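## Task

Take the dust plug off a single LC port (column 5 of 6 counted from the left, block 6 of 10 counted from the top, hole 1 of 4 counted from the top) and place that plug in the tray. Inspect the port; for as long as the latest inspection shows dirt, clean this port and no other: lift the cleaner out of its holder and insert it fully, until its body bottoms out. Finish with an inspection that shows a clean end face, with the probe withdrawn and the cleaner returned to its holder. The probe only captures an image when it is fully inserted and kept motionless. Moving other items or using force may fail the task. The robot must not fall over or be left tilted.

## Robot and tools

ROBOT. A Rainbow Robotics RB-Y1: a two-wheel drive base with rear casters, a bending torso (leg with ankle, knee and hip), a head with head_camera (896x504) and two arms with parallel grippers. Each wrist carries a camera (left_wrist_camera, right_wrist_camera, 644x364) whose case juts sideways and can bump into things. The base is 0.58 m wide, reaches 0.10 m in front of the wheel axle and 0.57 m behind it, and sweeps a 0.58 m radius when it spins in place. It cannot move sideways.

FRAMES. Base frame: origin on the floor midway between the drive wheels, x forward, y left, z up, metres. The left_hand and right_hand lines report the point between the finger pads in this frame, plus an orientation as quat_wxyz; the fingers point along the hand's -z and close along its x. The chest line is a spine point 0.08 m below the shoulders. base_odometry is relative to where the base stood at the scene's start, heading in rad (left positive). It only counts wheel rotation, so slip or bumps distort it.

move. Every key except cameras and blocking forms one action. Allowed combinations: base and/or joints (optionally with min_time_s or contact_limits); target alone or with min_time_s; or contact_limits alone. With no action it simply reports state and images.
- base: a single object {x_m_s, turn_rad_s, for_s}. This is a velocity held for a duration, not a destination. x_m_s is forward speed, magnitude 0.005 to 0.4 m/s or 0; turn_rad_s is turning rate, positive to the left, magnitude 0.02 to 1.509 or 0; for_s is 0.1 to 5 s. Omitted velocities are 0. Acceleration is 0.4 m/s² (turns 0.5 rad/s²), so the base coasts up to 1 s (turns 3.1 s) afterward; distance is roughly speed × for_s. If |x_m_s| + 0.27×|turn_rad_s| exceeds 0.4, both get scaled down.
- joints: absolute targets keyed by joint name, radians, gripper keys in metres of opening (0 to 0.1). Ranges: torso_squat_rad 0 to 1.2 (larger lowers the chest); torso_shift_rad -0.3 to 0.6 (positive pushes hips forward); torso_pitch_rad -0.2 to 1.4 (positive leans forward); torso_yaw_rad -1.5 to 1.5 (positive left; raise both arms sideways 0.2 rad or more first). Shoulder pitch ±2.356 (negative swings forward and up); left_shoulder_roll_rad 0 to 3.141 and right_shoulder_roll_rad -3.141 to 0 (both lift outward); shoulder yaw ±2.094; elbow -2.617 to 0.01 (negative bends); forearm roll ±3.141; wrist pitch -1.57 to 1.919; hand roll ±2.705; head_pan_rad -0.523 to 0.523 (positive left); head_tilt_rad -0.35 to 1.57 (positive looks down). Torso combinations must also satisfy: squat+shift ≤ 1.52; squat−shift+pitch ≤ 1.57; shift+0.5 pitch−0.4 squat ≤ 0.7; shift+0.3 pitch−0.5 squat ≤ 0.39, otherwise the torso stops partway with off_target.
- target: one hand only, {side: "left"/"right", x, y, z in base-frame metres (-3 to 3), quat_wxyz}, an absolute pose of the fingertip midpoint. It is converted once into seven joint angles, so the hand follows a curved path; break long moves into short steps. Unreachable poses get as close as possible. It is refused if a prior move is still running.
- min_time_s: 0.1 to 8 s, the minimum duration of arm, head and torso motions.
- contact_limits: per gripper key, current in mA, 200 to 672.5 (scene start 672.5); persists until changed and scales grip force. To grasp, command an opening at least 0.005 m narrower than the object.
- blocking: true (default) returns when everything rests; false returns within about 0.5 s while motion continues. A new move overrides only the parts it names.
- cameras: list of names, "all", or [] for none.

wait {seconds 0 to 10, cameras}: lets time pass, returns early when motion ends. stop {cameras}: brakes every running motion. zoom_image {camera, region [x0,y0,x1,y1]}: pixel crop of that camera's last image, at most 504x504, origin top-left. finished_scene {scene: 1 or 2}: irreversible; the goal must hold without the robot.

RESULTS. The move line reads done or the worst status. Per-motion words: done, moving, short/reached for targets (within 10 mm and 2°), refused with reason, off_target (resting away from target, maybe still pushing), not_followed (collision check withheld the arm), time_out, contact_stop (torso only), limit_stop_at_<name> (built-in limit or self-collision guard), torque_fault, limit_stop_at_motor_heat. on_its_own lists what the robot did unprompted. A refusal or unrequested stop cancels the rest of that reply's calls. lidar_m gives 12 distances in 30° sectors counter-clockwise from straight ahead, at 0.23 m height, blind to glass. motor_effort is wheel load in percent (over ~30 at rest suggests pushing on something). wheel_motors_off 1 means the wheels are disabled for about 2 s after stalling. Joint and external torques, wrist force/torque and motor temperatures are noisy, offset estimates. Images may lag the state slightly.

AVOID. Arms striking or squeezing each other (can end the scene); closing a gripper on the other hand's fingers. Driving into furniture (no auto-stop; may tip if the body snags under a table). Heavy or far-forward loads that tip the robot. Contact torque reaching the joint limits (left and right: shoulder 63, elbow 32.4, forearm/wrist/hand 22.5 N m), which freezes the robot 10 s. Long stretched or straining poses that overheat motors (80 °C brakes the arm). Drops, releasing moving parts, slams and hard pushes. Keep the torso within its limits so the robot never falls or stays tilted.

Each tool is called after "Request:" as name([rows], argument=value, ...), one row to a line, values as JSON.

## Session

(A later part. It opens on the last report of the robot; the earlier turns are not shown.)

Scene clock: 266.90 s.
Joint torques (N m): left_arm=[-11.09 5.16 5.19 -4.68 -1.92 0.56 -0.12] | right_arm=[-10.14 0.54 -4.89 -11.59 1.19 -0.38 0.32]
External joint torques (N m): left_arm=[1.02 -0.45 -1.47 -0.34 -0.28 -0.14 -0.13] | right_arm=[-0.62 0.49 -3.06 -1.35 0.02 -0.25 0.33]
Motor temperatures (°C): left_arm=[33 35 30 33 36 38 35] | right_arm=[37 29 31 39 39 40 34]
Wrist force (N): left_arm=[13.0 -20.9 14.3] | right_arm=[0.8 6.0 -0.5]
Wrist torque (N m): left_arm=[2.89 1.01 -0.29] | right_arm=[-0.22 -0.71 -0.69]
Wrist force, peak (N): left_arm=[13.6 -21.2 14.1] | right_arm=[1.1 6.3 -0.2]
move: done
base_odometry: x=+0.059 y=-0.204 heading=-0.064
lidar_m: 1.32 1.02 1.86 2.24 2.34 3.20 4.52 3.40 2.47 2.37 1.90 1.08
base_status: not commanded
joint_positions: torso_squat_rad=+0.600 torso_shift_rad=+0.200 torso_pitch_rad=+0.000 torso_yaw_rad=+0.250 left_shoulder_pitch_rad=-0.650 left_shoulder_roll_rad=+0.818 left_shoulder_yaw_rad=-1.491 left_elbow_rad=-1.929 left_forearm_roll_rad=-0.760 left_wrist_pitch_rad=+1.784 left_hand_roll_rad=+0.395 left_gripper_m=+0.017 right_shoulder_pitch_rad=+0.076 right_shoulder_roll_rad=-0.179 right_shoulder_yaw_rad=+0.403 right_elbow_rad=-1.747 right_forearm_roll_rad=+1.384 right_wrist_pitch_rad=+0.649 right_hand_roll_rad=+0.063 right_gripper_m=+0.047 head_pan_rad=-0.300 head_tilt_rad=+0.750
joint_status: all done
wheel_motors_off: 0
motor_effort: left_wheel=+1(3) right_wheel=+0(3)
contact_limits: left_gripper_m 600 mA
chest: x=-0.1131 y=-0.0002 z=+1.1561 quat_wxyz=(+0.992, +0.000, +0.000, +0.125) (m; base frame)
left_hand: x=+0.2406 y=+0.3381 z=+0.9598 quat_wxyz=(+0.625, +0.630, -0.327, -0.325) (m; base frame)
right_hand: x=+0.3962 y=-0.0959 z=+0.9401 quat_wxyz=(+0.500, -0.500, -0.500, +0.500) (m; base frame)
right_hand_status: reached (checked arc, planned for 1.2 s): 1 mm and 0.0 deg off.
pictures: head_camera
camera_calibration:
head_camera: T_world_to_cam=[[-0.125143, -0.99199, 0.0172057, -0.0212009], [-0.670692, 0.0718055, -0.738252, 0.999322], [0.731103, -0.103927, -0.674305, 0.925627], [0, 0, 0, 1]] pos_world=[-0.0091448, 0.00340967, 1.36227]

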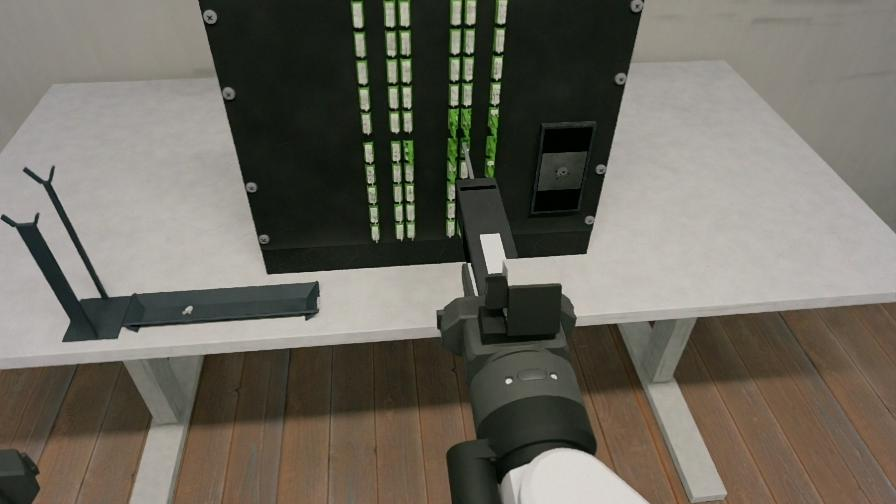

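Request:
move(target={"side":"right","x":0.401,"y":-0.0959,"z":0.9403,"quat_wxyz":[0.5,-0.5,-0.5,0.5]}, min_time_s=1.2, cameras=["head_camera"])

Request:
zoom_image(camera="head_camera", region=[450, 130, 480, 160])

Request:
move(target={"side":"right","x":0.4045,"y":-0.0959,"z":0.9403,"quat_wxyz":[0.5,-0.5,-0.5,0.5]}, min_time_s=1.2, cameras=["head_camera"])

Request:
zoom_image(camera="head_camera", region=[450, 130, 480, 160])

Scene clock: 268.67 s.
Joint torques (N m): left_arm=[-11.28 5.31 5.6 -4.73 -1.95 0.55 -0.13] | right_arm=[-10.64 -0.25 -4.45 -11.32 1.31 -0.6 0.5]
External joint torques (N m): left_arm=[0.82 -0.3 -1.07 -0.4 -0.31 -0.14 -0.15] | right_arm=[-0.85 -0.21 -2.57 -1.08 0.14 -0.47 0.5]
Motor temperatures (°C): left_arm=[33 35 30 33 36 38 35] | right_arm=[37 29 31 39 39 40 34]
Wrist force (N): left_arm=[13.2 -20.9 14.3] | right_arm=[1.2 5.7 0.0]
Wrist torque (N m): left_arm=[2.88 1.05 -0.30] | right_arm=[-0.20 -0.66 -0.69]
Wrist force, peak (N): left_arm=[13.4 -21.2 14.5] | right_arm=[1.3 6.1 -0.1]
move: done
base_odometry: x=+0.059 y=-0.204 heading=-0.064
lidar_m: 1.32 1.02 1.88 2.25 2.34 3.18 4.52 3.39 2.47 2.37 1.88 1.10
base_status: not commanded
joint_positions: torso_squat_rad=+0.600 torso_shift_rad=+0.200 torso_pitch_rad=+0.000 torso_yaw_rad=+0.250 left_shoulder_pitch_rad=-0.650 left_shoulder_roll_rad=+0.818 left_shoulder_yaw_rad=-1.491 left_elbow_rad=-1.929 left_forearm_roll_rad=-0.760 left_wrist_pitch_rad=+1.784 left_hand_roll_rad=+0.395 left_gripper_m=+0.017 right_shoulder_pitch_rad=+0.062 right_shoulder_roll_rad=-0.179 right_shoulder_yaw_rad=+0.397 right_elbow_rad=-1.733 right_forearm_roll_rad=+1.378 right_wrist_pitch_rad=+0.646 right_hand_roll_rad=+0.063 right_gripper_m=+0.047 head_pan_rad=-0.300 head_tilt_rad=+0.750
joint_status: all done
wheel_motors_off: 0
motor_effort: left_wheel=+1(3) right_wheel=+0(4)
contact_limits: left_gripper_m 600 mA
chest: x=-0.1131 y=-0.0002 z=+1.1561 quat_wxyz=(+0.992, +0.000, +0.000, +0.125) (m; base frame)
left_hand: x=+0.2406 y=+0.3381 z=+0.9598 quat_wxyz=(+0.625, +0.630, -0.327, -0.325) (m; base frame)
right_hand: x=+0.4007 y=-0.0959 z=+0.9401 quat_wxyz=(+0.500, -0.500, -0.500, +0.500) (m; base frame)
right_hand_status: reached (checked arc, planned for 1.2 s): 0 mm and 0.0 deg off.
pictures: head_camera
camera_calibration:
head_camera: T_world_to_cam=[[-0.125143, -0.99199, 0.0172057, -0.0212009], [-0.670692, 0.0718055, -0.738252, 0.999322], [0.731103, -0.103927, -0.674305, 0.925627], [0, 0, 0, 1]] pos_world=[-0.0091448, 0.00340967, 1.36227]

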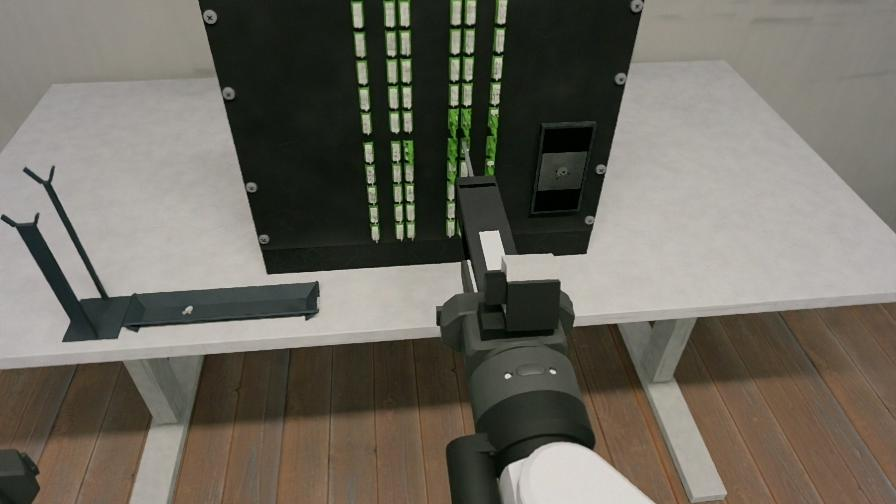

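Scaled by 16.800 from the camera's 896x504 image, which has a finer 1280x720 frame.

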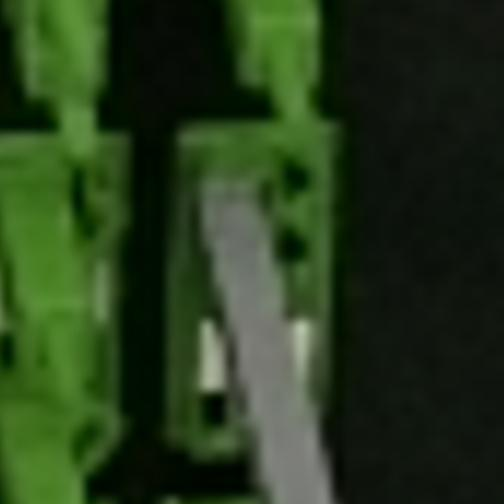

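Scene clock: 270.20 s.
Joint torques (N m): left_arm=[-11.11 5.47 5.46 -4.79 -2.05 0.46 -0.13] | right_arm=[-22.16 -1.62 -12.96 -9.37 0.61 -1.64 -0.19]
External joint torques (N m): left_arm=[1.02 -0.13 -1.22 -0.46 -0.41 -0.24 -0.15] | right_arm=[-12.18 -1.54 -11.04 0.86 -0.56 -1.52 -0.19]
Motor temperatures (°C): left_arm=[32 35 30 33 36 38 35] | right_arm=[37 29 31 39 39 40 34]
Wrist force (N): left_arm=[13.1 -20.7 14.2] | right_arm=[-1.6 2.8 59.7]
Wrist torque (N m): left_arm=[2.83 1.06 -0.31] | right_arm=[-0.95 0.02 -0.67]
Wrist force, peak (N): left_arm=[13.5 -20.7 14.6] | right_arm=[-1.8 2.7 60.6]
move: done
base_odometry: x=+0.059 y=-0.204 heading=-0.064
lidar_m: 1.31 1.03 1.87 2.25 2.34 3.19 4.52 3.37 2.46 2.37 1.89 1.08
base_status: not commanded
joint_positions: torso_squat_rad=+0.600 torso_shift_rad=+0.199 torso_pitch_rad=-0.001 torso_yaw_rad=+0.250 left_shoulder_pitch_rad=-0.650 left_shoulder_roll_rad=+0.818 left_shoulder_yaw_rad=-1.491 left_elbow_rad=-1.929 left_forearm_roll_rad=-0.760 left_wrist_pitch_rad=+1.784 left_hand_roll_rad=+0.395 left_gripper_m=+0.017 right_shoulder_pitch_rad=+0.053 right_shoulder_roll_rad=-0.178 right_shoulder_yaw_rad=+0.394 right_elbow_rad=-1.722 right_forearm_roll_rad=+1.374 right_wrist_pitch_rad=+0.644 right_hand_roll_rad=+0.062 right_gripper_m=+0.047 head_pan_rad=-0.300 head_tilt_rad=+0.750
joint_status: all done
wheel_motors_off: 0
motor_effort: left_wheel=+8(8) right_wheel=+12(12)
contact_limits: left_gripper_m 600 mA
chest: x=-0.1140 y=-0.0002 z=+1.1562 quat_wxyz=(+0.992, +0.000, -0.001, +0.125) (m; base frame)
left_hand: x=+0.2399 y=+0.3380 z=+0.9603 quat_wxyz=(+0.625, +0.630, -0.327, -0.324) (m; base frame)
right_hand: x=+0.4026 y=-0.0956 z=+0.9396 quat_wxyz=(+0.500, -0.499, -0.500, +0.501) (m; base frame)
right_hand_status: reached (checked arc, planned for 1.2 s): 2 mm and 0.1 deg off.
pictures: head_camera
camera_calibration:
head_camera: T_world_to_cam=[[-0.125379, -0.991962, 0.0170966, -0.0213078], [-0.669672, 0.0719036, -0.739168, 0.999931], [0.731997, -0.104125, -0.673304, 0.925275], [0, 0, 0, 1]] pos_world=[-0.0103439, 0.00330944, 1.36247]

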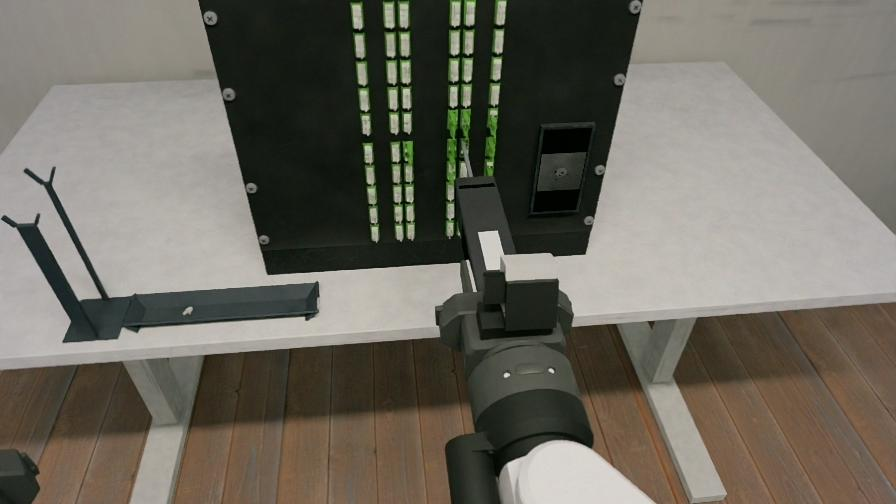

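Scaled by 16.800 from the camera's 896x504 image, which has a finer 1280x720 frame.

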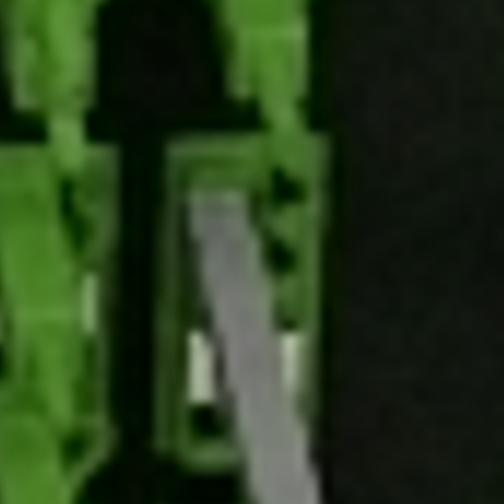

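Request:
move(target={"side":"right","x":0.395,"y":-0.0966,"z":0.9401,"quat_wxyz":[0.5,-0.5,-0.5,0.5]}, min_time_s=1.2, cameras=["head_camera"])

Request:
zoom_image(camera="head_camera", region=[450, 130, 480, 160])

Request:
move(target={"side":"right","x":0.4,"y":-0.0966,"z":0.9401,"quat_wxyz":[0.5,-0.5,-0.5,0.5]}, min_time_s=1.2, cameras=["head_camera"])

Request:
zoom_image(camera="head_camera", region=[450, 130, 480, 160])

Scene clock: 271.97 s.
Joint torques (N m): left_arm=[-11.26 5.22 5.61 -4.75 -1.92 0.55 -0.16] | right_arm=[-8.85 -1.19 -1.44 -12.57 1.98 0.25 -0.07]
External joint torques (N m): left_arm=[0.85 -0.38 -1.06 -0.41 -0.28 -0.14 -0.17] | right_arm=[0.65 -1.22 0.39 -2.33 0.81 0.38 -0.06]
Motor temperatures (°C): left_arm=[32 35 30 33 36 38 35] | right_arm=[37 29 31 39 39 40 34]
Wrist force (N): left_arm=[12.9 -20.9 14.0] | right_arm=[1.3 6.1 -0.2]
Wrist torque (N m): left_arm=[2.87 1.00 -0.28] | right_arm=[-0.24 -0.64 -0.67]
Wrist force, peak (N): left_arm=[13.4 -21.2 14.1] | right_arm=[-1.9 2.9 60.0]
move: done
base_odometry: x=+0.059 y=-0.204 heading=-0.064
lidar_m: 1.31 1.04 1.87 2.24 2.33 3.18 4.52 3.40 2.46 2.37 1.91 1.09
base_status: not commanded
joint_positions: torso_squat_rad=+0.600 torso_shift_rad=+0.200 torso_pitch_rad=+0.000 torso_yaw_rad=+0.250 left_shoulder_pitch_rad=-0.650 left_shoulder_roll_rad=+0.818 left_shoulder_yaw_rad=-1.491 left_elbow_rad=-1.929 left_forearm_roll_rad=-0.760 left_wrist_pitch_rad=+1.784 left_hand_roll_rad=+0.395 left_gripper_m=+0.017 right_shoulder_pitch_rad=+0.078 right_shoulder_roll_rad=-0.180 right_shoulder_yaw_rad=+0.403 right_elbow_rad=-1.746 right_forearm_roll_rad=+1.384 right_wrist_pitch_rad=+0.649 right_hand_roll_rad=+0.061 right_gripper_m=+0.047 head_pan_rad=-0.300 head_tilt_rad=+0.750
joint_status: all done
wheel_motors_off: 0
motor_effort: left_wheel=+3(9) right_wheel=+0(12)
contact_limits: left_gripper_m 600 mA
chest: x=-0.1133 y=-0.0002 z=+1.1561 quat_wxyz=(+0.992, +0.000, +0.000, +0.125) (m; base frame)
left_hand: x=+0.2404 y=+0.3381 z=+0.9599 quat_wxyz=(+0.625, +0.630, -0.327, -0.324) (m; base frame)
right_hand: x=+0.3958 y=-0.0966 z=+0.9394 quat_wxyz=(+0.500, -0.500, -0.500, +0.500) (m; base frame)
right_hand_status: reached (checked arc, planned for 1.2 s): 1 mm and 0.1 deg off.
pictures: head_camera
camera_calibration:
head_camera: T_world_to_cam=[[-0.125221, -0.991979, 0.0172189, -0.021259], [-0.670373, 0.0718039, -0.738542, 0.999593], [0.731382, -0.104024, -0.673987, 0.925484], [0, 0, 0, 1]] pos_world=[-0.00944451, 0.00340956, 1.36237]

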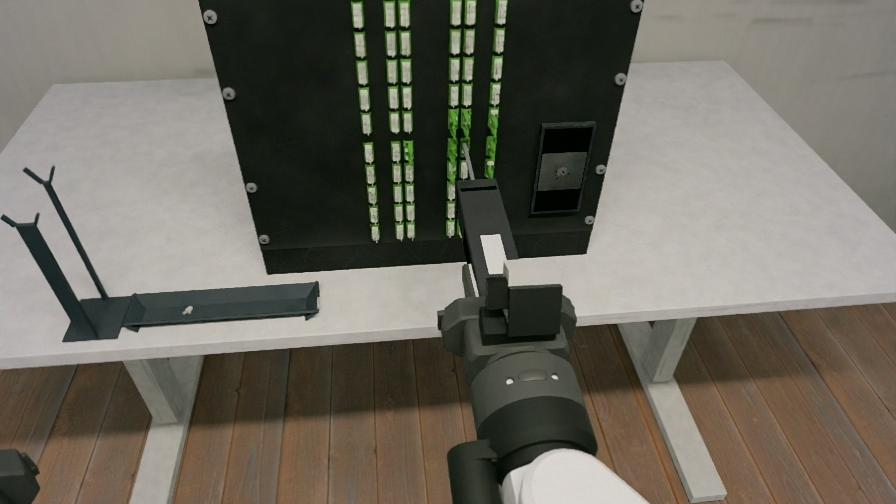

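Scaled by 16.800 from the camera's 896x504 image, which has a finer 1280x720 frame.

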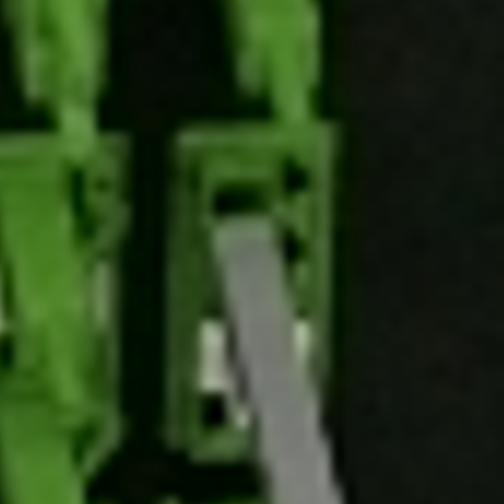

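Scene clock: 273.50 s.
Joint torques (N m): left_arm=[-11.2 5.35 5.12 -4.7 -1.93 0.52 0.01] | right_arm=[-10.31 -1.44 -4.84 -11.46 1.29 -0.44 0.17]
External joint torques (N m): left_arm=[0.91 -0.25 -1.55 -0.37 -0.28 -0.18 0] | right_arm=[-0.57 -1.38 -2.96 -1.22 0.12 -0.31 0.17]
Motor temperatures (°C): left_arm=[32 35 30 34 36 38 35] | right_arm=[37 29 31 39 38 40 34]
Wrist force (N): left_arm=[13.3 -21.1 14.3] | right_arm=[1.1 6.1 0.1]
Wrist torque (N m): left_arm=[2.89 1.04 -0.32] | right_arm=[-0.26 -0.66 -0.68]
Wrist force, peak (N): left_arm=[13.3 -21.4 14.3] | right_arm=[1.4 6.2 0.2]
move: done
base_odometry: x=+0.059 y=-0.204 heading=-0.064
lidar_m: 1.31 1.04 1.84 2.25 2.33 3.18 4.53 3.38 2.48 2.37 1.89 1.10
base_status: not commanded
joint_positions: torso_squat_rad=+0.600 torso_shift_rad=+0.200 torso_pitch_rad=+0.000 torso_yaw_rad=+0.250 left_shoulder_pitch_rad=-0.650 left_shoulder_roll_rad=+0.818 left_shoulder_yaw_rad=-1.491 left_elbow_rad=-1.929 left_forearm_roll_rad=-0.760 left_wrist_pitch_rad=+1.784 left_hand_roll_rad=+0.395 left_gripper_m=+0.017 right_shoulder_pitch_rad=+0.065 right_shoulder_roll_rad=-0.180 right_shoulder_yaw_rad=+0.397 right_elbow_rad=-1.735 right_forearm_roll_rad=+1.379 right_wrist_pitch_rad=+0.646 right_hand_roll_rad=+0.061 right_gripper_m=+0.047 head_pan_rad=-0.300 head_tilt_rad=+0.750
joint_status: all done
wheel_motors_off: 0
motor_effort: left_wheel=+2(4) right_wheel=+2(4)
contact_limits: left_gripper_m 600 mA
chest: x=-0.1133 y=-0.0002 z=+1.1561 quat_wxyz=(+0.992, +0.000, +0.000, +0.125) (m; base frame)
left_hand: x=+0.2404 y=+0.3381 z=+0.9599 quat_wxyz=(+0.625, +0.630, -0.327, -0.324) (m; base frame)
right_hand: x=+0.3997 y=-0.0965 z=+0.9399 quat_wxyz=(+0.500, -0.500, -0.500, +0.500) (m; base frame)
right_hand_status: reached (checked arc, planned for 1.2 s): 0 mm and 0.0 deg off.
pictures: head_camera
camera_calibration:
head_camera: T_world_to_cam=[[-0.125221, -0.991979, 0.0172189, -0.021259], [-0.670373, 0.0718039, -0.738542, 0.999593], [0.731382, -0.104024, -0.673987, 0.925484], [0, 0, 0, 1]] pos_world=[-0.00944451, 0.00340956, 1.36237]

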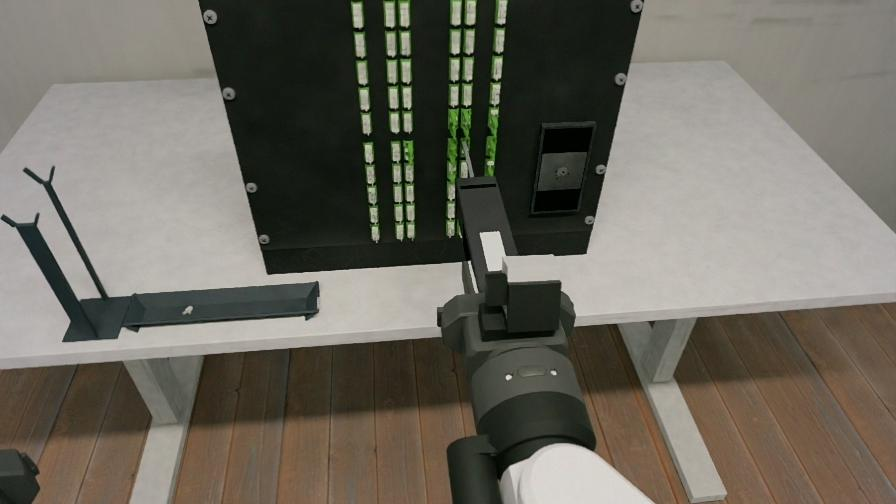

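Scaled by 16.800 from the camera's 896x504 image, which has a finer 1280x720 frame.

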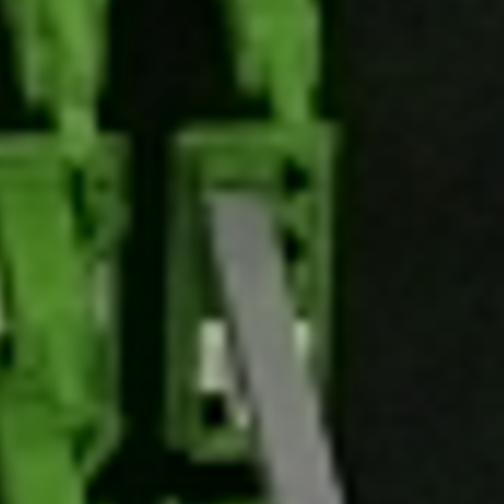

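Request:
move(target={"side":"right","x":0.403,"y":-0.0967,"z":0.9399,"quat_wxyz":[0.5,-0.5,-0.5,0.5]}, min_time_s=1.2, cameras=["head_camera","right_wrist_camera"])

Request:
zoom_image(camera="head_camera", region=[450, 130, 480, 160])

Scene clock: 275.20 s.
Joint torques (N m): left_arm=[-11.33 5.02 5.3 -4.8 -1.93 0.55 -0.16] | right_arm=[-17.08 -1.73 -9.42 -9.41 0.28 -1.14 -0.31]
External joint torques (N m): left_arm=[0.79 -0.58 -1.37 -0.47 -0.29 -0.15 -0.18] | right_arm=[-7.18 -1.63 -7.5 0.82 -0.89 -1.02 -0.3]
Motor temperatures (°C): left_arm=[32 35 30 34 36 38 35] | right_arm=[37 29 31 39 38 40 34]
Wrist force (N): left_arm=[12.8 -20.9 13.8] | right_arm=[-0.7 2.8 37.0]
Wrist torque (N m): left_arm=[2.84 0.98 -0.31] | right_arm=[-0.90 -0.16 -0.66]
Wrist force, peak (N): left_arm=[13.2 -21.4 14.3] | right_arm=[-0.5 2.8 37.5]
move: done
base_odometry: x=+0.059 y=-0.204 heading=-0.064
lidar_m: 1.31 1.05 1.87 2.25 2.33 3.21 4.53 3.41 2.47 2.37 1.89 1.08
base_status: not commanded
joint_positions: torso_squat_rad=+0.600 torso_shift_rad=+0.200 torso_pitch_rad=-0.001 torso_yaw_rad=+0.250 left_shoulder_pitch_rad=-0.650 left_shoulder_roll_rad=+0.818 left_shoulder_yaw_rad=-1.491 left_elbow_rad=-1.929 left_forearm_roll_rad=-0.760 left_wrist_pitch_rad=+1.784 left_hand_roll_rad=+0.395 left_gripper_m=+0.017 right_shoulder_pitch_rad=+0.057 right_shoulder_roll_rad=-0.180 right_shoulder_yaw_rad=+0.394 right_elbow_rad=-1.725 right_forearm_roll_rad=+1.377 right_wrist_pitch_rad=+0.644 right_hand_roll_rad=+0.059 right_gripper_m=+0.047 head_pan_rad=-0.300 head_tilt_rad=+0.750
joint_status: all done
wheel_motors_off: 0
motor_effort: left_wheel=+4(5) right_wheel=+4(6)
contact_limits: left_gripper_m 600 mA
chest: x=-0.1137 y=-0.0002 z=+1.1562 quat_wxyz=(+0.992, +0.000, +0.000, +0.125) (m; base frame)
left_hand: x=+0.2402 y=+0.3381 z=+0.9601 quat_wxyz=(+0.625, +0.630, -0.327, -0.324) (m; base frame)
right_hand: x=+0.4019 y=-0.0964 z=+0.9393 quat_wxyz=(+0.500, -0.500, -0.500, +0.501) (m; base frame)
right_hand_status: reached (checked arc, planned for 1.2 s): 1 mm and 0.1 deg off.
pictures: head_camera, right_wrist_camera
camera_calibration:
head_camera: T_world_to_cam=[[-0.1253, -0.991972, 0.0170839, -0.0212252], [-0.670046, 0.0719118, -0.738828, 0.999725], [0.731668, -0.104022, -0.673677, 0.925346], [0, 0, 0, 1]] pos_world=[-0.00984421, 0.00330956, 1.36237]
right_wrist_camera: T_world_to_cam=[[-0.00448794, -0.999591, -0.0282404, -0.0682811], [-0.380375, 0.0278243, -0.924414, 1.06512], [0.924822, 0.00659323, -0.380344, 0.0646951], [0, 0, 0, 1]] pos_world=[0.345008, -0.0983161, 1.00729]

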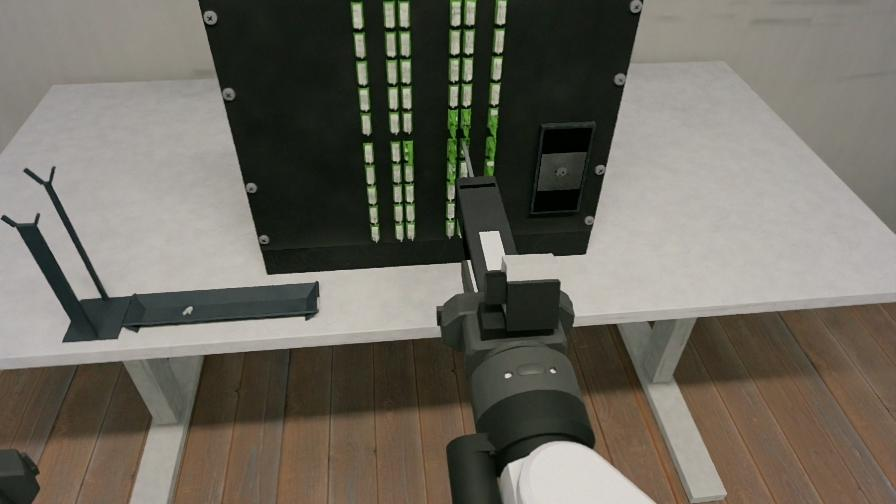

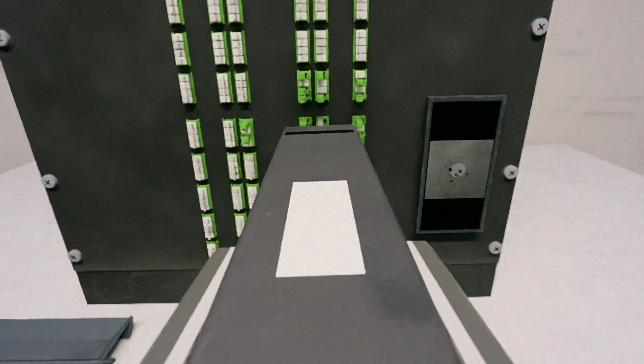

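Scaled by 16.800 from the camera's 896x504 image, which has a finer 1280x720 frame.

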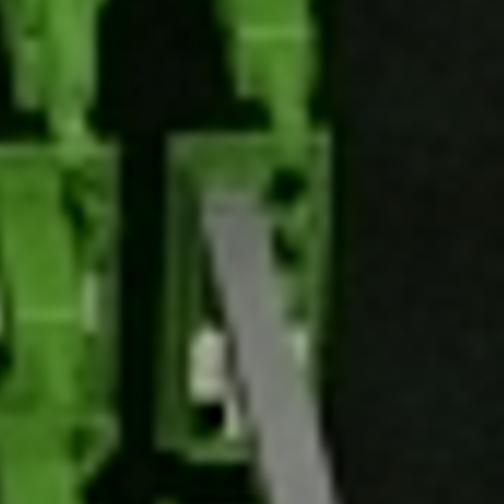

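Request:
move(target={"side":"right","x":0.398,"y":-0.0964,"z":0.9403,"quat_wxyz":[0.5,-0.5,-0.5,0.5]}, min_time_s=1.2, cameras=["head_camera"])

Request:
zoom_image(camera="head_camera", region=[450, 130, 480, 160])

Request:
move(target={"side":"right","x":0.4015,"y":-0.0964,"z":0.9404,"quat_wxyz":[0.5,-0.5,-0.5,0.5]}, min_time_s=1.2, cameras=["head_camera"])

Request:
zoom_image(camera="head_camera", region=[450, 130, 480, 160])

Scene clock: 277.47 s.
Joint torques (N m): left_arm=[-11.35 5.18 5.18 -4.94 -1.89 0.49 -0.16] | right_arm=[-8.52 0.47 -1.9 -12.69 2.02 0.22 0.31]
External joint torques (N m): left_arm=[0.76 -0.42 -1.49 -0.6 -0.25 -0.21 -0.17] | right_arm=[1.14 0.5 -0.03 -2.45 0.85 0.34 0.31]
Motor temperatures (°C): left_arm=[32 35 30 34 36 38 35] | right_arm=[37 29 31 39 38 40 34]
Wrist force (N): left_arm=[13.1 -21.0 14.0] | right_arm=[1.4 5.8 -0.3]
Wrist torque (N m): left_arm=[2.91 1.03 -0.30] | right_arm=[-0.22 -0.64 -0.66]
Wrist force, peak (N): left_arm=[13.3 -21.2 14.3] | right_arm=[-1.0 3.2 37.2]
move: done
base_odometry: x=+0.059 y=-0.204 heading=-0.064
lidar_m: 1.31 1.04 1.85 2.26 2.34 3.17 4.52 3.39 2.48 2.36 1.90 1.11
base_status: not commanded
joint_positions: torso_squat_rad=+0.600 torso_shift_rad=+0.200 torso_pitch_rad=+0.000 torso_yaw_rad=+0.250 left_shoulder_pitch_rad=-0.650 left_shoulder_roll_rad=+0.818 left_shoulder_yaw_rad=-1.491 left_elbow_rad=-1.929 left_forearm_roll_rad=-0.760 left_wrist_pitch_rad=+1.784 left_hand_roll_rad=+0.395 left_gripper_m=+0.017 right_shoulder_pitch_rad=+0.069 right_shoulder_roll_rad=-0.180 right_shoulder_yaw_rad=+0.399 right_elbow_rad=-1.739 right_forearm_roll_rad=+1.380 right_wrist_pitch_rad=+0.647 right_hand_roll_rad=+0.062 right_gripper_m=+0.047 head_pan_rad=-0.300 head_tilt_rad=+0.750
joint_status: all done
wheel_motors_off: 0
motor_effort: left_wheel=+3(5) right_wheel=+4(7)
contact_limits: left_gripper_m 600 mA
chest: x=-0.1133 y=-0.0002 z=+1.1561 quat_wxyz=(+0.992, +0.000, +0.000, +0.125) (m; base frame)
left_hand: x=+0.2404 y=+0.3381 z=+0.9599 quat_wxyz=(+0.625, +0.630, -0.327, -0.324) (m; base frame)
right_hand: x=+0.3984 y=-0.0966 z=+0.9399 quat_wxyz=(+0.500, -0.500, -0.500, +0.500) (m; base frame)
right_hand_status: reached (checked arc, planned for 1.2 s): 1 mm and 0.0 deg off.
pictures: head_camera
camera_calibration:
head_camera: T_world_to_cam=[[-0.125221, -0.991979, 0.0172189, -0.021259], [-0.670373, 0.0718039, -0.738542, 0.999593], [0.731382, -0.104024, -0.673987, 0.925484], [0, 0, 0, 1]] pos_world=[-0.00944451, 0.00340956, 1.36237]

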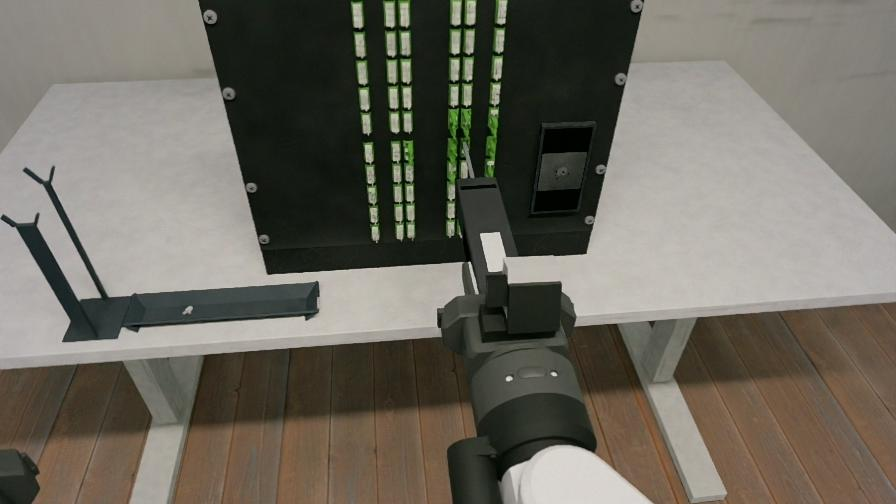

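Scaled by 16.800 from the camera's 896x504 image, which has a finer 1280x720 frame.

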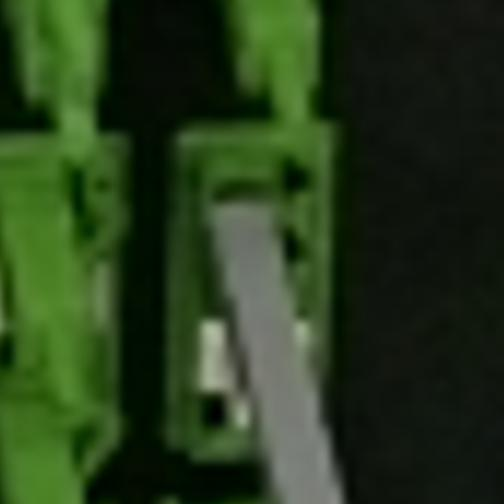

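Scene clock: 279.00 s.
Joint torques (N m): left_arm=[-11.19 5.29 5.5 -4.88 -1.95 0.52 -0.26] | right_arm=[-12.21 -0.35 -6.13 -10.97 0.94 -0.52 0.29]
External joint torques (N m): left_arm=[0.93 -0.31 -1.17 -0.55 -0.31 -0.17 -0.27] | right_arm=[-2.39 -0.28 -4.23 -0.74 -0.23 -0.39 0.3]
Motor temperatures (°C): left_arm=[32 35 30 34 36 38 35] | right_arm=[37 29 31 39 38 40 34]
Wrist force (N): left_arm=[13.0 -20.5 14.5] | right_arm=[1.2 4.9 12.1]
Wrist torque (N m): left_arm=[2.82 1.03 -0.30] | right_arm=[-0.52 -0.50 -0.68]
Wrist force, peak (N): left_arm=[13.4 -21.0 14.5] | right_arm=[0.6 4.7 12.4]
move: done
base_odometry: x=+0.059 y=-0.204 heading=-0.064
lidar_m: 1.31 1.02 1.87 2.24 2.34 3.19 4.52 3.38 2.46 2.37 1.88 1.08
base_status: not commanded
joint_positions: torso_squat_rad=+0.600 torso_shift_rad=+0.200 torso_pitch_rad=+0.000 torso_yaw_rad=+0.250 left_shoulder_pitch_rad=-0.650 left_shoulder_roll_rad=+0.818 left_shoulder_yaw_rad=-1.491 left_elbow_rad=-1.929 left_forearm_roll_rad=-0.760 left_wrist_pitch_rad=+1.784 left_hand_roll_rad=+0.395 left_gripper_m=+0.017 right_shoulder_pitch_rad=+0.060 right_shoulder_roll_rad=-0.180 right_shoulder_yaw_rad=+0.396 right_elbow_rad=-1.731 right_forearm_roll_rad=+1.376 right_wrist_pitch_rad=+0.645 right_hand_roll_rad=+0.063 right_gripper_m=+0.047 head_pan_rad=-0.300 head_tilt_rad=+0.750
joint_status: all done
wheel_motors_off: 0
motor_effort: left_wheel=+3(4) right_wheel=+0(5)
contact_limits: left_gripper_m 600 mA
chest: x=-0.1133 y=-0.0002 z=+1.1561 quat_wxyz=(+0.992, +0.000, +0.000, +0.125) (m; base frame)
left_hand: x=+0.2404 y=+0.3381 z=+0.9600 quat_wxyz=(+0.625, +0.630, -0.327, -0.324) (m; base frame)
right_hand: x=+0.4011 y=-0.0963 z=+0.9400 quat_wxyz=(+0.500, -0.500, -0.500, +0.500) (m; base frame)
right_hand_status: reached (checked arc, planned for 1.2 s): 1 mm and 0.1 deg off.
pictures: head_camera
camera_calibration:
head_camera: T_world_to_cam=[[-0.125221, -0.991979, 0.0172189, -0.021259], [-0.670373, 0.0718039, -0.738542, 0.999593], [0.731382, -0.104024, -0.673987, 0.925484], [0, 0, 0, 1]] pos_world=[-0.00944451, 0.00340956, 1.36237]

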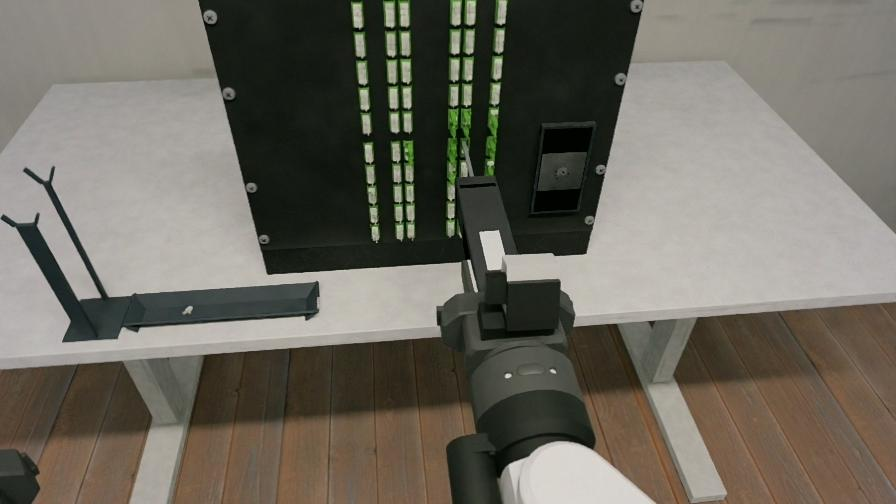

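Scaled by 16.800 from the camera's 896x504 image, which has a finer 1280x720 frame.

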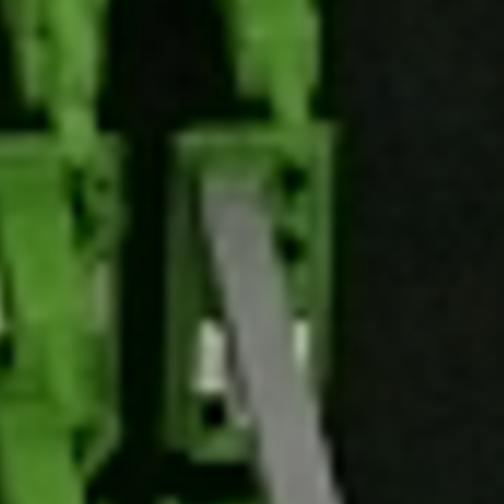

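Request:
move(target={"side":"right","x":0.3995,"y":-0.0966,"z":0.9401,"quat_wxyz":[0.5,-0.5,-0.5,0.5]}, min_time_s=0.8, cameras=[])

Request:
move(target={"side":"right","x":0.4018,"y":-0.0966,"z":0.9401,"quat_wxyz":[0.5,-0.5,-0.5,0.5]}, min_time_s=1.0, cameras=["head_camera"])

Request:
zoom_image(camera="head_camera", region=[450, 130, 480, 160])

Scene clock: 280.70 s.
Joint torques (N m): left_arm=[-10.98 5.38 5.44 -4.76 -1.92 0.49 -0.1] | right_arm=[-8.75 -0.71 -2.19 -13.09 1.92 0.22 -0.3]
External joint torques (N m): left_arm=[1.13 -0.23 -1.23 -0.43 -0.28 -0.2 -0.11] | right_arm=[0.98 -0.66 -0.31 -2.85 0.76 0.34 -0.29]
Motor temperatures (°C): left_arm=[32 35 30 34 36 38 35] | right_arm=[37 29 31 39 38 40 34]
Wrist force (N): left_arm=[13.0 -20.8 14.2] | right_arm=[1.1 5.6 0.2]
Wrist torque (N m): left_arm=[2.87 1.02 -0.33] | right_arm=[-0.21 -0.66 -0.67]
Wrist force, peak (N): left_arm=[13.4 -21.0 14.7] | right_arm=[0.4 4.8 12.3]
move: done
base_odometry: x=+0.059 y=-0.204 heading=-0.064
lidar_m: 1.32 1.02 1.86 2.25 2.34 3.17 4.52 3.40 2.47 2.37 1.90 1.09
base_status: not commanded
joint_positions: torso_squat_rad=+0.600 torso_shift_rad=+0.200 torso_pitch_rad=+0.000 torso_yaw_rad=+0.250 left_shoulder_pitch_rad=-0.650 left_shoulder_roll_rad=+0.818 left_shoulder_yaw_rad=-1.491 left_elbow_rad=-1.929 left_forearm_roll_rad=-0.760 left_wrist_pitch_rad=+1.784 left_hand_roll_rad=+0.395 left_gripper_m=+0.017 right_shoulder_pitch_rad=+0.066 right_shoulder_roll_rad=-0.180 right_shoulder_yaw_rad=+0.398 right_elbow_rad=-1.736 right_forearm_roll_rad=+1.379 right_wrist_pitch_rad=+0.646 right_hand_roll_rad=+0.061 right_gripper_m=+0.047 head_pan_rad=-0.300 head_tilt_rad=+0.750
joint_status: all done
wheel_motors_off: 0
motor_effort: left_wheel=+2(4) right_wheel=+3(4)
contact_limits: left_gripper_m 600 mA
chest: x=-0.1133 y=-0.0002 z=+1.1561 quat_wxyz=(+0.992, +0.000, +0.000, +0.125) (m; base frame)
left_hand: x=+0.2404 y=+0.3381 z=+0.9599 quat_wxyz=(+0.625, +0.630, -0.327, -0.324) (m; base frame)
right_hand: x=+0.3996 y=-0.0967 z=+0.9399 quat_wxyz=(+0.500, -0.500, -0.500, +0.500) (m; base frame)
right_hand_status: reached (checked arc, planned for 0.8 s): 0 mm and 0.0 deg off.
pictures: none
No camera images: "cameras" was empty.

Scene clock: 282.03 s.
Joint torques (N m): left_arm=[-11.46 5.16 5.33 -4.88 -1.95 0.53 -0.01] | right_arm=[-13.09 -1.01 -7.33 -10.73 0.87 -0.69 -0.25]
External joint torques (N m): left_arm=[0.66 -0.44 -1.34 -0.55 -0.3 -0.16 -0.02] | right_arm=[-3.25 -0.92 -5.43 -0.49 -0.3 -0.57 -0.25]
Motor temperatures (°C): left_arm=[32 35 30 34 36 38 35] | right_arm=[37 29 31 39 38 40 34]
Wrist force (N): left_arm=[12.9 -21.2 14.2] | right_arm=[0.4 4.6 16.5]
Wrist torque (N m): left_arm=[2.89 1.01 -0.31] | right_arm=[-0.50 -0.48 -0.67]
Wrist force, peak (N): left_arm=[13.3 -21.2 14.4] | right_arm=[0.0 4.9 17.1]
move: done
base_odometry: x=+0.059 y=-0.204 heading=-0.064
lidar_m: 1.31 1.04 1.88 2.25 2.33 3.17 4.52 3.40 2.46 2.37 1.90 1.09
base_status: not commanded
joint_positions: torso_squat_rad=+0.600 torso_shift_rad=+0.200 torso_pitch_rad=+0.000 torso_yaw_rad=+0.250 left_shoulder_pitch_rad=-0.650 left_shoulder_roll_rad=+0.818 left_shoulder_yaw_rad=-1.491 left_elbow_rad=-1.929 left_forearm_roll_rad=-0.760 left_wrist_pitch_rad=+1.784 left_hand_roll_rad=+0.395 left_gripper_m=+0.017 right_shoulder_pitch_rad=+0.060 right_shoulder_roll_rad=-0.180 right_shoulder_yaw_rad=+0.395 right_elbow_rad=-1.729 right_forearm_roll_rad=+1.377 right_wrist_pitch_rad=+0.645 right_hand_roll_rad=+0.061 right_gripper_m=+0.047 head_pan_rad=-0.300 head_tilt_rad=+0.750
joint_status: all done
wheel_motors_off: 0
motor_effort: left_wheel=+3(4) right_wheel=+1(4)
contact_limits: left_gripper_m 600 mA
chest: x=-0.1133 y=-0.0002 z=+1.1561 quat_wxyz=(+0.992, +0.000, +0.000, +0.125) (m; base frame)
left_hand: x=+0.2404 y=+0.3381 z=+0.9600 quat_wxyz=(+0.625, +0.630, -0.327, -0.324) (m; base frame)
right_hand: x=+0.4013 y=-0.0964 z=+0.9396 quat_wxyz=(+0.500, -0.500, -0.500, +0.500) (m; base frame)
right_hand_status: reached (checked arc, planned for 1.0 s): 1 mm and 0.1 deg off.
pictures: head_camera
camera_calibration:
head_camera: T_world_to_cam=[[-0.125221, -0.99198, 0.0172027, -0.0212494], [-0.670322, 0.0718084, -0.738587, 0.999588], [0.731428, -0.104018, -0.673938, 0.925491], [0, 0, 0, 1]] pos_world=[-0.00954446, 0.00340957, 1.36237]

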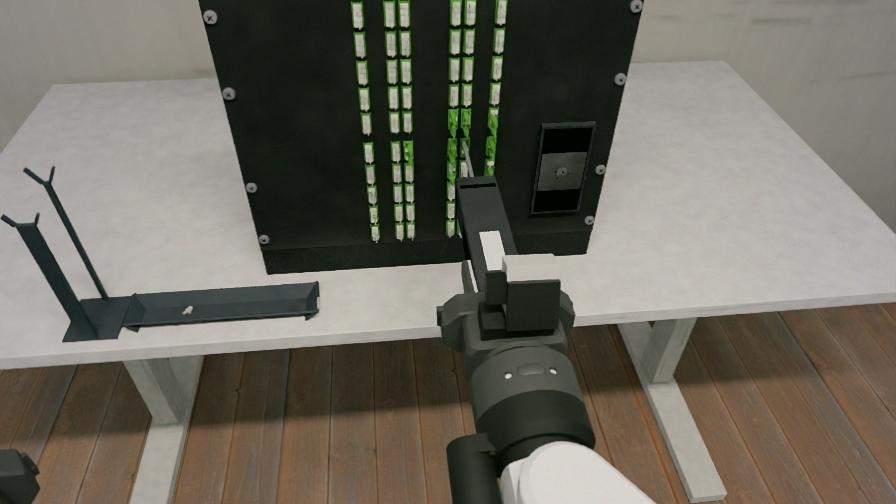

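Scaled by 16.800 from the camera's 896x504 image, which has a finer 1280x720 frame.

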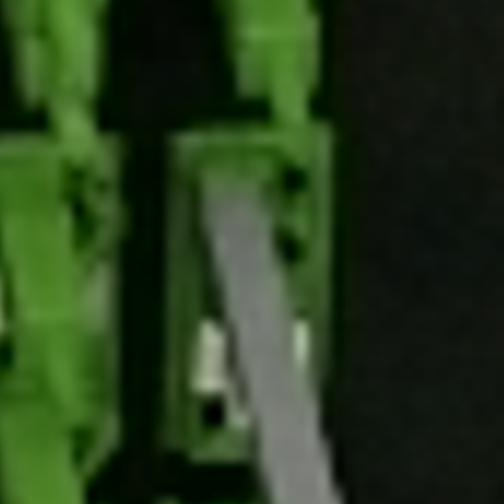

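Request:
move(target={"side":"right","x":0.3995,"y":-0.0965,"z":0.9408,"quat_wxyz":[0.5,-0.5,-0.5,0.5]}, min_time_s=0.8, cameras=["head_camera"])

Request:
move(target={"side":"left","x":0.35,"y":0.17,"z":0.96,"quat_wxyz":[0.354,0.354,-0.612,-0.612]}, min_time_s=2.0, cameras=["left_wrist_camera","head_camera"])

Scene clock: 283.60 s.
Joint torques (N m): left_arm=[-11.26 5.34 5.28 -4.81 -1.86 0.54 -0.08] | right_arm=[-9.09 0.01 -2.29 -12.63 1.29 0.32 0.41]
External joint torques (N m): left_arm=[0.85 -0.26 -1.39 -0.47 -0.22 -0.16 -0.09] | right_arm=[0.63 0.06 -0.41 -2.39 0.12 0.45 0.41]
Motor temperatures (°C): left_arm=[32 35 30 34 36 38 35] | right_arm=[37 29 31 39 38 40 34]
Wrist force (N): left_arm=[13.3 -20.5 14.2] | right_arm=[1.2 5.8 -0.2]
Wrist torque (N m): left_arm=[2.84 1.05 -0.31] | right_arm=[-0.21 -0.67 -0.68]
Wrist force, peak (N): left_arm=[13.5 -21.2 14.1] | right_arm=[0.4 4.7 16.9]
move: done
base_odometry: x=+0.059 y=-0.204 heading=-0.064
lidar_m: 1.32 1.04 1.88 2.25 2.34 3.18 4.52 3.39 2.45 2.37 1.90 1.09
base_status: not commanded
joint_positions: torso_squat_rad=+0.600 torso_shift_rad=+0.200 torso_pitch_rad=+0.000 torso_yaw_rad=+0.250 left_shoulder_pitch_rad=-0.650 left_shoulder_roll_rad=+0.818 left_shoulder_yaw_rad=-1.491 left_elbow_rad=-1.929 left_forearm_roll_rad=-0.760 left_wrist_pitch_rad=+1.784 left_hand_roll_rad=+0.395 left_gripper_m=+0.017 right_shoulder_pitch_rad=+0.066 right_shoulder_roll_rad=-0.180 right_shoulder_yaw_rad=+0.397 right_elbow_rad=-1.738 right_forearm_roll_rad=+1.376 right_wrist_pitch_rad=+0.646 right_hand_roll_rad=+0.065 right_gripper_m=+0.047 head_pan_rad=-0.300 head_tilt_rad=+0.750
joint_status: all done
wheel_motors_off: 0
motor_effort: left_wheel=+1(4) right_wheel=+2(4)
contact_limits: left_gripper_m 600 mA
chest: x=-0.1133 y=-0.0002 z=+1.1561 quat_wxyz=(+0.992, +0.000, +0.000, +0.125) (m; base frame)
left_hand: x=+0.2404 y=+0.3381 z=+0.9599 quat_wxyz=(+0.625, +0.630, -0.327, -0.324) (m; base frame)
right_hand: x=+0.3996 y=-0.0966 z=+0.9406 quat_wxyz=(+0.500, -0.500, -0.500, +0.500) (m; base frame)
right_hand_status: reached (checked arc, planned for 0.8 s): 0 mm and 0.0 deg off.
pictures: head_camera
camera_calibration:
head_camera: T_world_to_cam=[[-0.125221, -0.991979, 0.0172189, -0.021259], [-0.670373, 0.0718039, -0.738542, 0.999593], [0.731382, -0.104024, -0.673987, 0.925484], [0, 0, 0, 1]] pos_world=[-0.00944451, 0.00340956, 1.36237]

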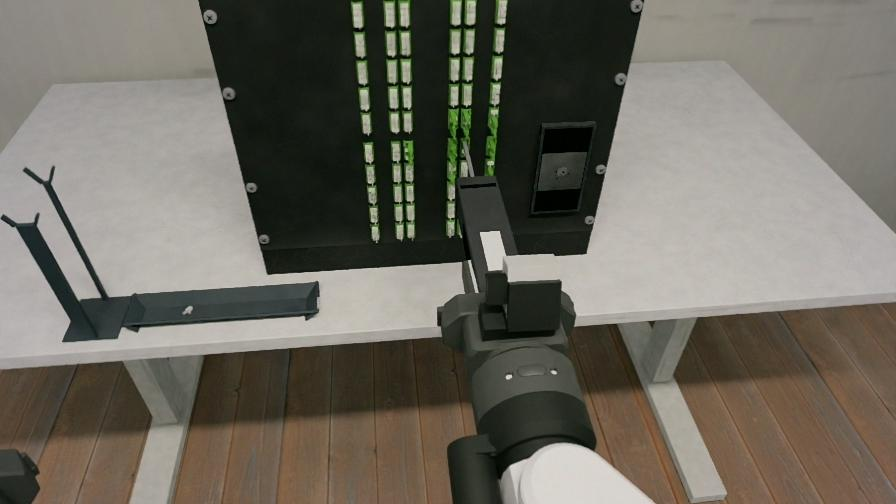

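Scene clock: 285.93 s.
Joint torques (N m): left_arm=[-16.97 7.01 6.74 -1.78 -0.58 1.5 0.15] | right_arm=[-8.96 0.02 -1.71 -12.12 1.54 0.22 0.41]
External joint torques (N m): left_arm=[-0.46 0.32 -1.75 -0.03 -0.11 -0.18 0.13] | right_arm=[0.76 0.07 0.17 -1.88 0.37 0.35 0.41]
Motor temperatures (°C): left_arm=[32 35 30 34 36 38 35] | right_arm=[37 29 31 39 38 40 34]
Wrist force (N): left_arm=[12.8 -20.7 13.9] | right_arm=[1.6 5.9 0.0]
Wrist torque (N m): left_arm=[2.85 0.99 -0.30] | right_arm=[-0.25 -0.58 -0.66]
Wrist force, peak (N): left_arm=[13.0 -21.2 15.3] | right_arm=[1.3 6.3 -0.1]
move: done
base_odometry: x=+0.059 y=-0.204 heading=-0.064
lidar_m: 1.30 1.02 1.86 2.25 2.35 3.18 4.51 3.40 2.46 2.37 1.88 1.09
base_status: not commanded
joint_positions: torso_squat_rad=+0.600 torso_shift_rad=+0.200 torso_pitch_rad=+0.000 torso_yaw_rad=+0.250 left_shoulder_pitch_rad=-0.980 left_shoulder_roll_rad=+0.837 left_shoulder_yaw_rad=-1.681 left_elbow_rad=-1.538 left_forearm_roll_rad=-1.449 left_wrist_pitch_rad=+0.751 left_hand_roll_rad=+1.195 left_gripper_m=+0.017 right_shoulder_pitch_rad=+0.066 right_shoulder_roll_rad=-0.180 right_shoulder_yaw_rad=+0.397 right_elbow_rad=-1.738 right_forearm_roll_rad=+1.376 right_wrist_pitch_rad=+0.646 right_hand_roll_rad=+0.065 right_gripper_m=+0.047 head_pan_rad=-0.300 head_tilt_rad=+0.750
joint_status: all done
wheel_motors_off: 0
motor_effort: left_wheel=+2(4) right_wheel=-2(4)
contact_limits: left_gripper_m 600 mA
chest: x=-0.1133 y=-0.0002 z=+1.1561 quat_wxyz=(+0.992, +0.000, +0.000, +0.125) (m; base frame)
left_hand: x=+0.3494 y=+0.1696 z=+0.9596 quat_wxyz=(+0.356, +0.354, -0.610, -0.613) (m; base frame)
left_hand_status: reached (checked arc, planned for 2.0 s): 1 mm and 0.4 deg off.
right_hand: x=+0.3996 y=-0.0966 z=+0.9406 quat_wxyz=(+0.500, -0.500, -0.500, +0.500) (m; base frame)
pictures: head_camera, left_wrist_camera
camera_calibration:
head_camera: T_world_to_cam=[[-0.125221, -0.991979, 0.0172189, -0.021259], [-0.670373, 0.0718039, -0.738542, 0.999593], [0.731382, -0.104024, -0.673987, 0.925484], [0, 0, 0, 1]] pos_world=[-0.00944451, 0.00340956, 1.36237]
left_wrist_camera: T_world_to_cam=[[-0.459135, -0.887732, -0.0335554, 0.347652], [-0.31011, 0.195556, -0.930371, 1.0086], [0.832482, -0.41676, -0.365081, 0.206883], [0, 0, 0, 1]] pos_world=[0.300171, 0.197604, 1.02557]

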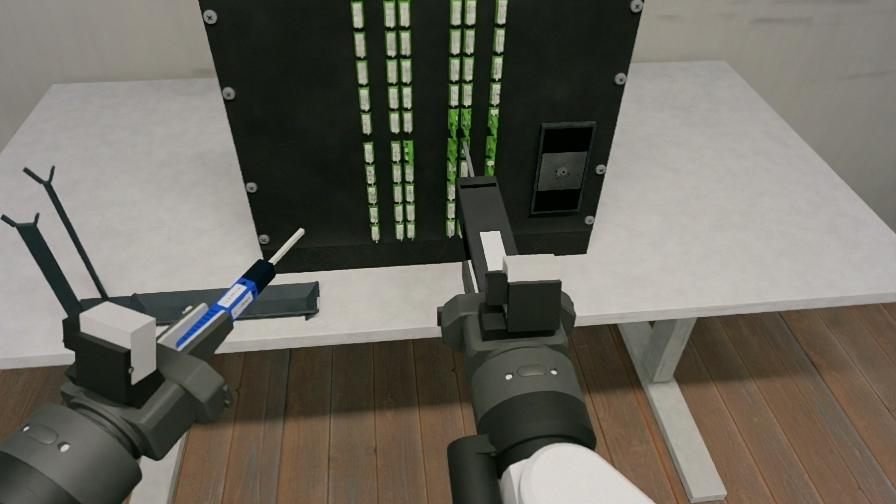

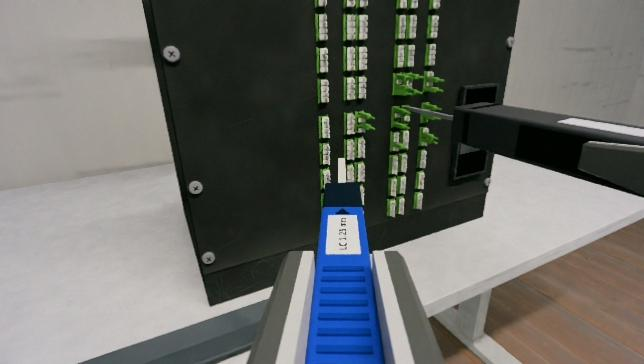

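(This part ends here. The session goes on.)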